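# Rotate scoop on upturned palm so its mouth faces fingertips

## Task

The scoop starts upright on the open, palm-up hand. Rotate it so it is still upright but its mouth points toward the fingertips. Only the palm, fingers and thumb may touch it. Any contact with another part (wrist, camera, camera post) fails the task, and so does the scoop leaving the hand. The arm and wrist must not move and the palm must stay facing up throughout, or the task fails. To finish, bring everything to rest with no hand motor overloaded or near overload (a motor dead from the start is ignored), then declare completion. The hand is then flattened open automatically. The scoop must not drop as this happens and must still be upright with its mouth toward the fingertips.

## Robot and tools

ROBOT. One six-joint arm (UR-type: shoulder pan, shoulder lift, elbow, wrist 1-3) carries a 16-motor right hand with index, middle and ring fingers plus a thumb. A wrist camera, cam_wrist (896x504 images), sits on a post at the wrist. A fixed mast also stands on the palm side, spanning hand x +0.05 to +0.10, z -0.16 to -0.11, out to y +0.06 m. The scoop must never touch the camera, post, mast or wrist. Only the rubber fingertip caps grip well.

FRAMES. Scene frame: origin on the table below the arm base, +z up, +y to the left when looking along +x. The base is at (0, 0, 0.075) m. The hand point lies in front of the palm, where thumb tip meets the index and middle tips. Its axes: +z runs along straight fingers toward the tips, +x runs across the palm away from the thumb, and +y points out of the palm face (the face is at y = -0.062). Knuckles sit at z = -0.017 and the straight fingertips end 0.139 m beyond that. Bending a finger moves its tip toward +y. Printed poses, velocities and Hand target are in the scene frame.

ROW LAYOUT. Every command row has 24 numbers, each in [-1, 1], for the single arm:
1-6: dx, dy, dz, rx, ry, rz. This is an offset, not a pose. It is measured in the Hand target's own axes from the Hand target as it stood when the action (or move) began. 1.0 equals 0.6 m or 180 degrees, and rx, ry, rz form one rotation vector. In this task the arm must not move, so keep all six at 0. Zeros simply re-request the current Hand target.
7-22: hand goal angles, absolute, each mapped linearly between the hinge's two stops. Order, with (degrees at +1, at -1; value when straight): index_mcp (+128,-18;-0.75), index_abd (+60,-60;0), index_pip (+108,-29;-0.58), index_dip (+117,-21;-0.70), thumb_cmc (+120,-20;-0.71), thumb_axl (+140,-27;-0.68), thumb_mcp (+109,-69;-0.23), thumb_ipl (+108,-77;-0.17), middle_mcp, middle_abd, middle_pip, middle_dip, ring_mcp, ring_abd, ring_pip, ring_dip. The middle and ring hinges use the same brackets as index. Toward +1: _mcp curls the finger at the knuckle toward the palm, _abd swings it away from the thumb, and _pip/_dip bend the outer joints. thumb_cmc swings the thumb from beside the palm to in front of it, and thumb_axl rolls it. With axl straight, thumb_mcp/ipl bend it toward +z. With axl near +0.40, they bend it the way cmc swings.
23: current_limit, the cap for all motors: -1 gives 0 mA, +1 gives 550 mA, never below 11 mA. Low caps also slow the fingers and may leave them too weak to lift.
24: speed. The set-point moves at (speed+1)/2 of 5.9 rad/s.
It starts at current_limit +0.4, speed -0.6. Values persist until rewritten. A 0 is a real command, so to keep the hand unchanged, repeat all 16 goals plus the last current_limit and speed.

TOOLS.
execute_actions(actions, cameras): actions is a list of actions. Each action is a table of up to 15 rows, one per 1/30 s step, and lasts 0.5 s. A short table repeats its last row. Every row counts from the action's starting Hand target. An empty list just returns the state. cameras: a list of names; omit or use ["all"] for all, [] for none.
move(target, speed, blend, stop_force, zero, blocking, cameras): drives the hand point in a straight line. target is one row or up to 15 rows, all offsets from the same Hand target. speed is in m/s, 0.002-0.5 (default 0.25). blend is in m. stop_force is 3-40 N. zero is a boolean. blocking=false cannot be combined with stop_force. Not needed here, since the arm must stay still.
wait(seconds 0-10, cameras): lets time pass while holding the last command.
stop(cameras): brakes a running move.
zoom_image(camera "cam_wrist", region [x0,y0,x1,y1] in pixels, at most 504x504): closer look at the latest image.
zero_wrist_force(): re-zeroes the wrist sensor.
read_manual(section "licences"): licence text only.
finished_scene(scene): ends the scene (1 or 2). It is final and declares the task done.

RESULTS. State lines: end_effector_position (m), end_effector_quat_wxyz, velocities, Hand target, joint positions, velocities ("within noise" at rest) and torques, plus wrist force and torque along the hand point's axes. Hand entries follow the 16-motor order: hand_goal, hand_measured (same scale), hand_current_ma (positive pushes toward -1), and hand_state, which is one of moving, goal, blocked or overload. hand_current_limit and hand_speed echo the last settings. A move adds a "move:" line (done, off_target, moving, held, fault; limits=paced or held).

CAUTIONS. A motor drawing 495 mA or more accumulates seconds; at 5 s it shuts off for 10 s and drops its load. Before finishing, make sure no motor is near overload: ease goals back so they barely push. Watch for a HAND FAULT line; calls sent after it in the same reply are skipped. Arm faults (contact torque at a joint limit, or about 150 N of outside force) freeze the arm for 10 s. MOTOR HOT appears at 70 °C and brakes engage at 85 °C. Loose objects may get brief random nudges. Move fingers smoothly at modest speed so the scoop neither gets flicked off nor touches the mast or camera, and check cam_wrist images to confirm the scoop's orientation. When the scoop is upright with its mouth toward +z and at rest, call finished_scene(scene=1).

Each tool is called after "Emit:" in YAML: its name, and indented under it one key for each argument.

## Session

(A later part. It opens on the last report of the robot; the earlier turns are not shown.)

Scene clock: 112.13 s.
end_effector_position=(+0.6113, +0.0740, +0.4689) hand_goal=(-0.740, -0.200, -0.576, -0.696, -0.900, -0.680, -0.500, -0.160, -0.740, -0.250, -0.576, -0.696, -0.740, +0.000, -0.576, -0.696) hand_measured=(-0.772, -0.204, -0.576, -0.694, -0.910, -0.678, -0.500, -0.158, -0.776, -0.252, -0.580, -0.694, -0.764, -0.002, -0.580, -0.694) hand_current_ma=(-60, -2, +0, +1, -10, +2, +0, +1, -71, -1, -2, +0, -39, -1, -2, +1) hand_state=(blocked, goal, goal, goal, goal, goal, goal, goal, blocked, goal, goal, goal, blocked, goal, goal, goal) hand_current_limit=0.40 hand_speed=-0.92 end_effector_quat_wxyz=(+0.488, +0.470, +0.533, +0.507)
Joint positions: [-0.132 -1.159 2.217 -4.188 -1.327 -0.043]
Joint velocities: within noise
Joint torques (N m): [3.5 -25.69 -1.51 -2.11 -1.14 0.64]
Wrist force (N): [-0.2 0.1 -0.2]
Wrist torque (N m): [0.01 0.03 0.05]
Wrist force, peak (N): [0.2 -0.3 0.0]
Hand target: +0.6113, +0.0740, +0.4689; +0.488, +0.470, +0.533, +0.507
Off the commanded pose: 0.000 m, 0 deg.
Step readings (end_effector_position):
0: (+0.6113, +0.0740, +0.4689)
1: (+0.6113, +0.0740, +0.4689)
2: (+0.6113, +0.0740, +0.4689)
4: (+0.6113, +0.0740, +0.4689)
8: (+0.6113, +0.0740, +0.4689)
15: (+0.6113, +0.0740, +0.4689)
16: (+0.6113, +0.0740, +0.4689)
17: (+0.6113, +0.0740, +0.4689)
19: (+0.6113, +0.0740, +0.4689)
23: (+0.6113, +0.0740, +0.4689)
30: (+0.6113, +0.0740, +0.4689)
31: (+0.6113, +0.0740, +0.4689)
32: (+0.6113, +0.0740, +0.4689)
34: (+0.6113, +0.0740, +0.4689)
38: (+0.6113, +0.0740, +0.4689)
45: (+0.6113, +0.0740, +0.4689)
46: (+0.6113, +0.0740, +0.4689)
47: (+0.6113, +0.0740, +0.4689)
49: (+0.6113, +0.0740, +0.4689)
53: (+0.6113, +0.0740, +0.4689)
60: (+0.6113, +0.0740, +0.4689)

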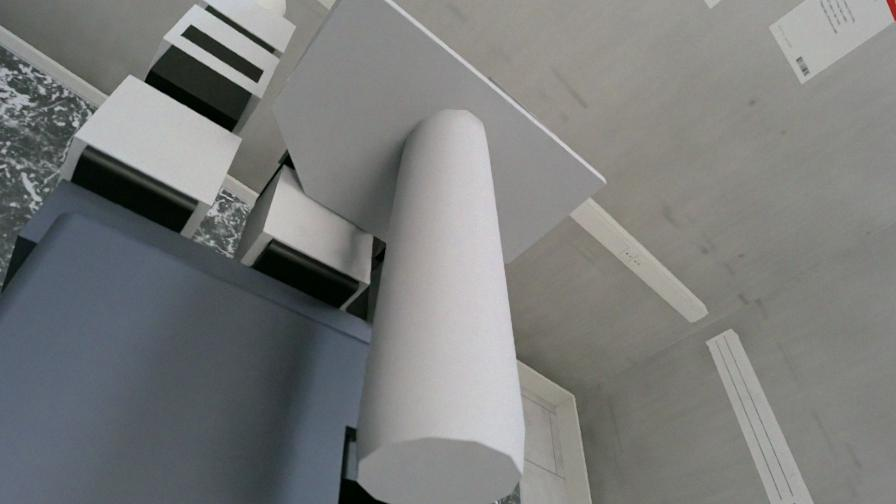

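Emit:
execute_actions:
  actions:
    - [[0,0,0,0,0,0,-0.74,-0.2,-0.576,-0.696,-0.9,-0.68,-0.5,-0.16,-0.82,-0.25,-0.576,-0.696,-0.74,0,-0.576,-0.696,0.4,-0.94]]
    - [[0,0,0,0,0,0,-0.74,-0.2,-0.576,-0.696,-0.9,-0.68,-0.5,-0.16,-0.84,-0.0,-0.576,-0.696,-0.74,0,-0.576,-0.696,0.4,-0.9]]
    - [[0,0,0,0,0,0,-0.74,-0.2,-0.576,-0.696,-0.9,-0.68,-0.5,-0.16,-0.84,-0.0,-0.576,-0.696,-0.74,0,-0.576,-0.696,0.4,-0.9]]
    - [[0,0,0,0,0,0,-0.74,-0.2,-0.576,-0.696,-0.9,-0.68,-0.5,-0.16,-0.74,0,-0.576,-0.696,-0.74,0,-0.576,-0.696,0.4,-0.94]]
    - [[0,0,0,0,0,0,-0.74,-0.2,-0.576,-0.696,-0.9,-0.68,-0.5,-0.16,-0.74,0,-0.576,-0.696,-0.74,0,-0.576,-0.696,0.4,-0.94]]

Emit:
execute_actions:
  actions:
    - [[0,0,0,0,0,0,-0.83,-0.2,-0.576,-0.696,-0.9,-0.68,-0.5,-0.16,-0.74,0,-0.576,-0.696,-0.74,0,-0.576,-0.696,0.4,-0.92]]
    - [[0,0,0,0,0,0,-0.83,0,-0.576,-0.696,-0.9,-0.68,-0.5,-0.16,-0.74,0,-0.576,-0.696,-0.74,0,-0.576,-0.696,0.4,-0.9]]
    - [[0,0,0,0,0,0,-0.74,0,-0.576,-0.696,-0.9,-0.68,-0.5,-0.16,-0.74,0,-0.576,-0.696,-0.74,0,-0.576,-0.696,0.4,-0.92]]
    - [[0,0,0,0,0,0,-0.74,0,-0.576,-0.696,-0.9,-0.68,-0.5,-0.16,-0.74,0,-0.576,-0.696,-0.74,0,-0.576,-0.696,0.4,-0.92]]

Scene clock: 115.27 s.
end_effector_position=(+0.6113, +0.0740, +0.4689) hand_goal=(-0.740, -0.200, -0.576, -0.696, -0.900, -0.680, -0.500, -0.160, -0.740, +0.000, -0.576, -0.696, -0.740, +0.000, -0.576, -0.696) hand_measured=(-0.772, -0.202, -0.576, -0.694, -0.910, -0.678, -0.500, -0.158, -0.776, -0.002, -0.580, -0.694, -0.764, -0.002, -0.580, -0.694) hand_current_ma=(-60, -1, +0, +1, -10, +2, +0, +1, -71, -1, -2, +0, -39, -1, -2, +1) hand_state=(blocked, goal, goal, goal, goal, goal, goal, goal, blocked, goal, goal, goal, blocked, goal, goal, goal) hand_current_limit=0.40 hand_speed=-0.94 end_effector_quat_wxyz=(+0.488, +0.470, +0.533, +0.507)
Joint positions: [-0.132 -1.159 2.217 -4.188 -1.327 -0.043]
Joint velocities: within noise
Joint torques (N m): [4.59 -26.04 -0.94 -2.24 -1.11 0.58]
Wrist force (N): [0.0 0.0 0.2]
Wrist torque (N m): [-0.04 -0.01 0.05]
Wrist force, peak (N): [0.3 0.1 0.1]
Hand target: +0.6113, +0.0740, +0.4689; +0.488, +0.470, +0.533, +0.507
Off the commanded pose: 0.000 m, 0 deg.
Step readings (end_effector_position):
0: (+0.6113, +0.0740, +0.4689)
1: (+0.6113, +0.0740, +0.4689)
2: (+0.6113, +0.0740, +0.4689)
4: (+0.6113, +0.0740, +0.4689)
8: (+0.6113, +0.0740, +0.4689)
15: (+0.6113, +0.0740, +0.4689)
16: (+0.6113, +0.0740, +0.4689)
17: (+0.6113, +0.0740, +0.4689)
19: (+0.6113, +0.0740, +0.4689)
23: (+0.6113, +0.0740, +0.4689)
30: (+0.6113, +0.0740, +0.4689)
31: (+0.6113, +0.0740, +0.4689)
32: (+0.6113, +0.0740, +0.4689)
34: (+0.6113, +0.0740, +0.4689)
38: (+0.6113, +0.0740, +0.4689)
45: (+0.6113, +0.0740, +0.4689)
46: (+0.6113, +0.0740, +0.4689)
47: (+0.6113, +0.0740, +0.4689)
49: (+0.6113, +0.0740, +0.4689)
53: (+0.6113, +0.0740, +0.4689)
60: (+0.6113, +0.0740, +0.4689)
61: (+0.6113, +0.0740, +0.4689)
62: (+0.6113, +0.0740, +0.4689)
64: (+0.6113, +0.0740, +0.4689)
68: (+0.6113, +0.0740, +0.4689)
75: (+0.6113, +0.0740, +0.4689)

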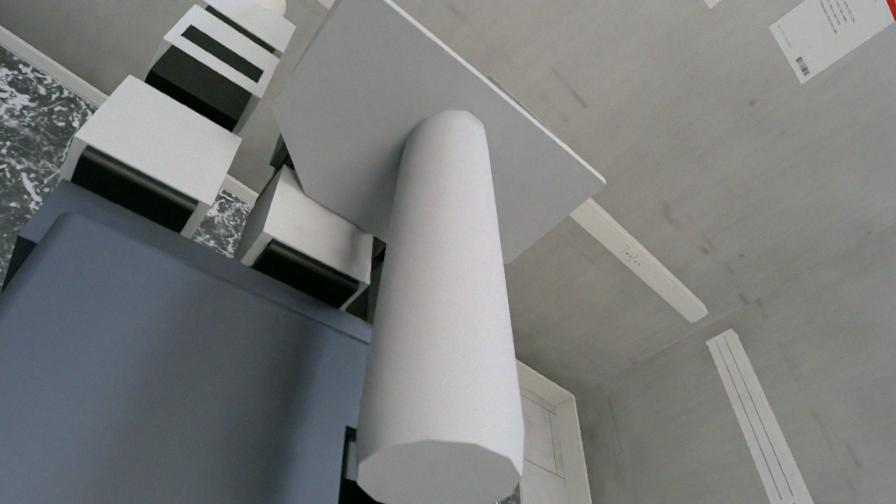

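Scene clock: 117.47 s.
end_effector_position=(+0.6113, +0.0740, +0.4689) hand_goal=(-0.740, +0.000, -0.576, -0.696, -0.900, -0.680, -0.500, -0.160, -0.740, +0.000, -0.576, -0.696, -0.740, +0.000, -0.576, -0.696) hand_measured=(-0.774, -0.004, -0.576, -0.694, -0.910, -0.678, -0.500, -0.158, -0.776, -0.002, -0.580, -0.694, -0.764, -0.002, -0.580, -0.694) hand_current_ma=(-64, -1, +0, +1, -10, +2, +0, +1, -71, -1, -2, +0, -39, -1, -2, +1) hand_state=(blocked, goal, goal, goal, goal, goal, goal, goal, blocked, goal, goal, goal, blocked, goal, goal, goal) hand_current_limit=0.40 hand_speed=-0.92 end_effector_quat_wxyz=(+0.488, +0.470, +0.533, +0.507)
Joint positions: [-0.132 -1.159 2.217 -4.188 -1.327 -0.043]
Joint velocities: within noise
Joint torques (N m): [3.41 -26.84 -1.64 -2.15 -1.11 0.59]
Wrist force (N): [0.1 0.0 0.0]
Wrist torque (N m): [-0.01 -0.01 0.06]
Wrist force, peak (N): [0.2 -0.2 0.2]
Hand target: +0.6113, +0.0740, +0.4689; +0.488, +0.470, +0.533, +0.507
Off the commanded pose: 0.000 m, 0 deg.
Step readings (end_effector_position):
0: (+0.6113, +0.0740, +0.4689)
1: (+0.6113, +0.0740, +0.4689)
2: (+0.6113, +0.0740, +0.4689)
4: (+0.6113, +0.0740, +0.4689)
8: (+0.6113, +0.0740, +0.4689)
15: (+0.6113, +0.0740, +0.4689)
16: (+0.6113, +0.0740, +0.4689)
17: (+0.6113, +0.0740, +0.4689)
19: (+0.6113, +0.0740, +0.4689)
23: (+0.6113, +0.0740, +0.4689)
30: (+0.6113, +0.0740, +0.4689)
31: (+0.6113, +0.0740, +0.4689)
32: (+0.6113, +0.0740, +0.4689)
34: (+0.6113, +0.0740, +0.4689)
38: (+0.6113, +0.0740, +0.4689)
45: (+0.6113, +0.0740, +0.4689)
46: (+0.6113, +0.0740, +0.4689)
47: (+0.6113, +0.0740, +0.4689)
49: (+0.6113, +0.0740, +0.4689)
53: (+0.6113, +0.0740, +0.4689)
60: (+0.6113, +0.0740, +0.4689)

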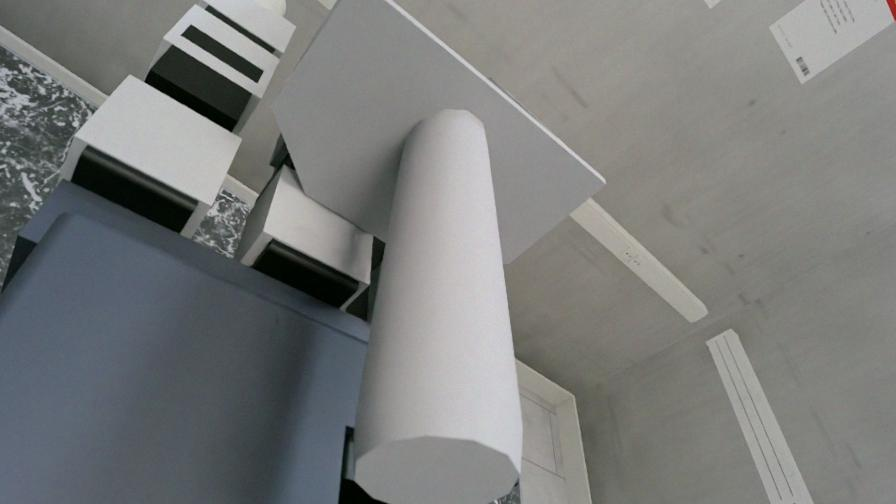

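Emit:
execute_actions:
  actions:
    - [[0,0,0,0,0,0,-0.75,0,-0.576,-0.696,-0.71,-0.68,-0.23,-0.17,-0.75,0,-0.576,-0.696,-0.75,0,-0.576,-0.696,0.4,-0.92]]
    - [[0,0,0,0,0,0,-0.75,0,-0.576,-0.696,-0.71,-0.68,-0.23,-0.17,-0.75,0,-0.576,-0.696,-0.75,0,-0.576,-0.696,0.4,-0.92]]

Emit:
wait:
  seconds: 1

Scene clock: 119.63 s.
end_effector_position=(+0.6113, +0.0740, +0.4689) hand_goal=(-0.750, +0.000, -0.576, -0.696, -0.710, -0.680, -0.230, -0.170, -0.750, +0.000, -0.576, -0.696, -0.750, +0.000, -0.576, -0.696) hand_measured=(-0.774, -0.004, -0.576, -0.694, -0.740, -0.678, -0.232, -0.168, -0.776, -0.002, -0.580, -0.694, -0.764, -0.002, -0.580, -0.694) hand_current_ma=(-38, -1, +0, +1, -50, +2, -2, +2, -45, -1, -2, +0, -18, -1, -2, +1) hand_state=(blocked, goal, goal, goal, blocked, goal, goal, goal, blocked, goal, goal, goal, goal, goal, goal, goal) hand_current_limit=0.40 hand_speed=-0.92 end_effector_quat_wxyz=(+0.488, +0.470, +0.533, +0.507)
Joint positions: [-0.132 -1.159 2.217 -4.188 -1.327 -0.043]
Joint velocities: within noise
Joint torques (N m): [4.2 -25.86 -1.4 -2.29 -1.07 0.54]
Wrist force (N): [-0.1 0.0 0.0]
Wrist torque (N m): [0.00 0.02 0.04]
Wrist force, peak (N): [0.3 -0.2 0.2]
Hand target: +0.6113, +0.0740, +0.4689; +0.488, +0.470, +0.533, +0.507
Off the commanded pose: 0.000 m, 0 deg.
Step readings (end_effector_position):
0: (+0.6113, +0.0740, +0.4689)
1: (+0.6113, +0.0740, +0.4689)
2: (+0.6113, +0.0740, +0.4689)
4: (+0.6113, +0.0740, +0.4689)
8: (+0.6113, +0.0740, +0.4689)
15: (+0.6113, +0.0740, +0.4689)
16: (+0.6113, +0.0740, +0.4689)
17: (+0.6113, +0.0740, +0.4689)
19: (+0.6113, +0.0740, +0.4689)
23: (+0.6113, +0.0740, +0.4689)
30: (+0.6113, +0.0740, +0.4689)

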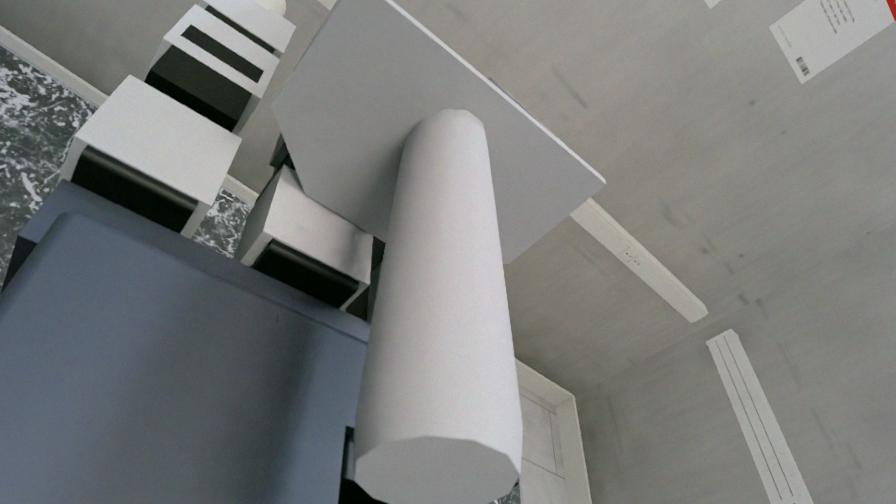

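Scene clock: 120.63 s.
end_effector_position=(+0.6113, +0.0740, +0.4689) hand_goal=(-0.750, +0.000, -0.576, -0.696, -0.710, -0.680, -0.230, -0.170, -0.750, +0.000, -0.576, -0.696, -0.750, +0.000, -0.576, -0.696) hand_measured=(-0.774, -0.004, -0.576, -0.694, -0.740, -0.678, -0.232, -0.168, -0.776, -0.002, -0.580, -0.694, -0.764, -0.002, -0.580, -0.694) hand_current_ma=(-38, -1, +0, +1, -50, +2, -2, +2, -45, -1, -2, +0, -18, -1, -2, +1) hand_state=(blocked, goal, goal, goal, blocked, goal, goal, goal, blocked, goal, goal, goal, goal, goal, goal, goal) hand_current_limit=0.40 hand_speed=-0.92 end_effector_quat_wxyz=(+0.488, +0.470, +0.533, +0.507)
Joint positions: [-0.132 -1.159 2.217 -4.188 -1.327 -0.043]
Joint velocities: within noise
Joint torques (N m): [4.51 -25.92 -2.18 -2.29 -1.29 0.41]
Wrist force (N): [0.1 0.0 0.1]
Wrist torque (N m): [-0.01 -0.01 0.06]
Wrist force, peak (N): [0.3 0.0 -0.2]
Hand target: +0.6113, +0.0740, +0.4689; +0.488, +0.470, +0.533, +0.507
Off the commanded pose: 0.000 m, 0 deg.
wait: 1.00 s; at rest by 0.17 s

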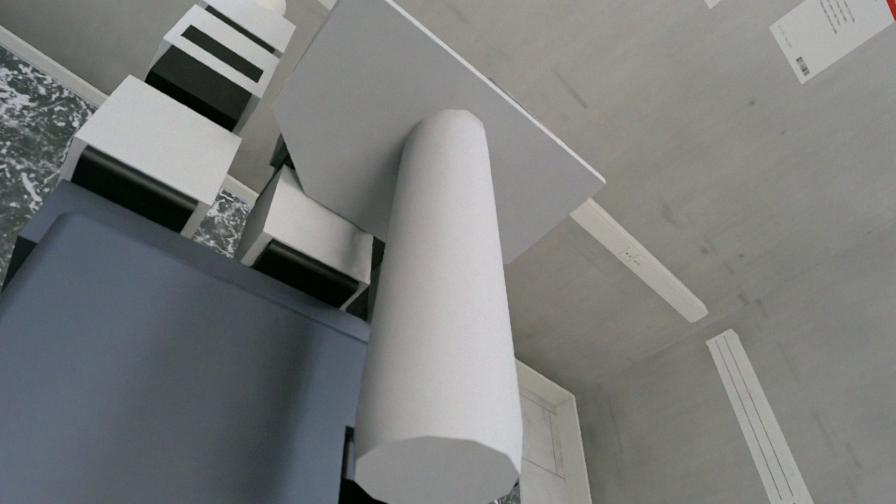

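Emit:
finished_scene:
  scene: 1

The scene is finished: the task was done.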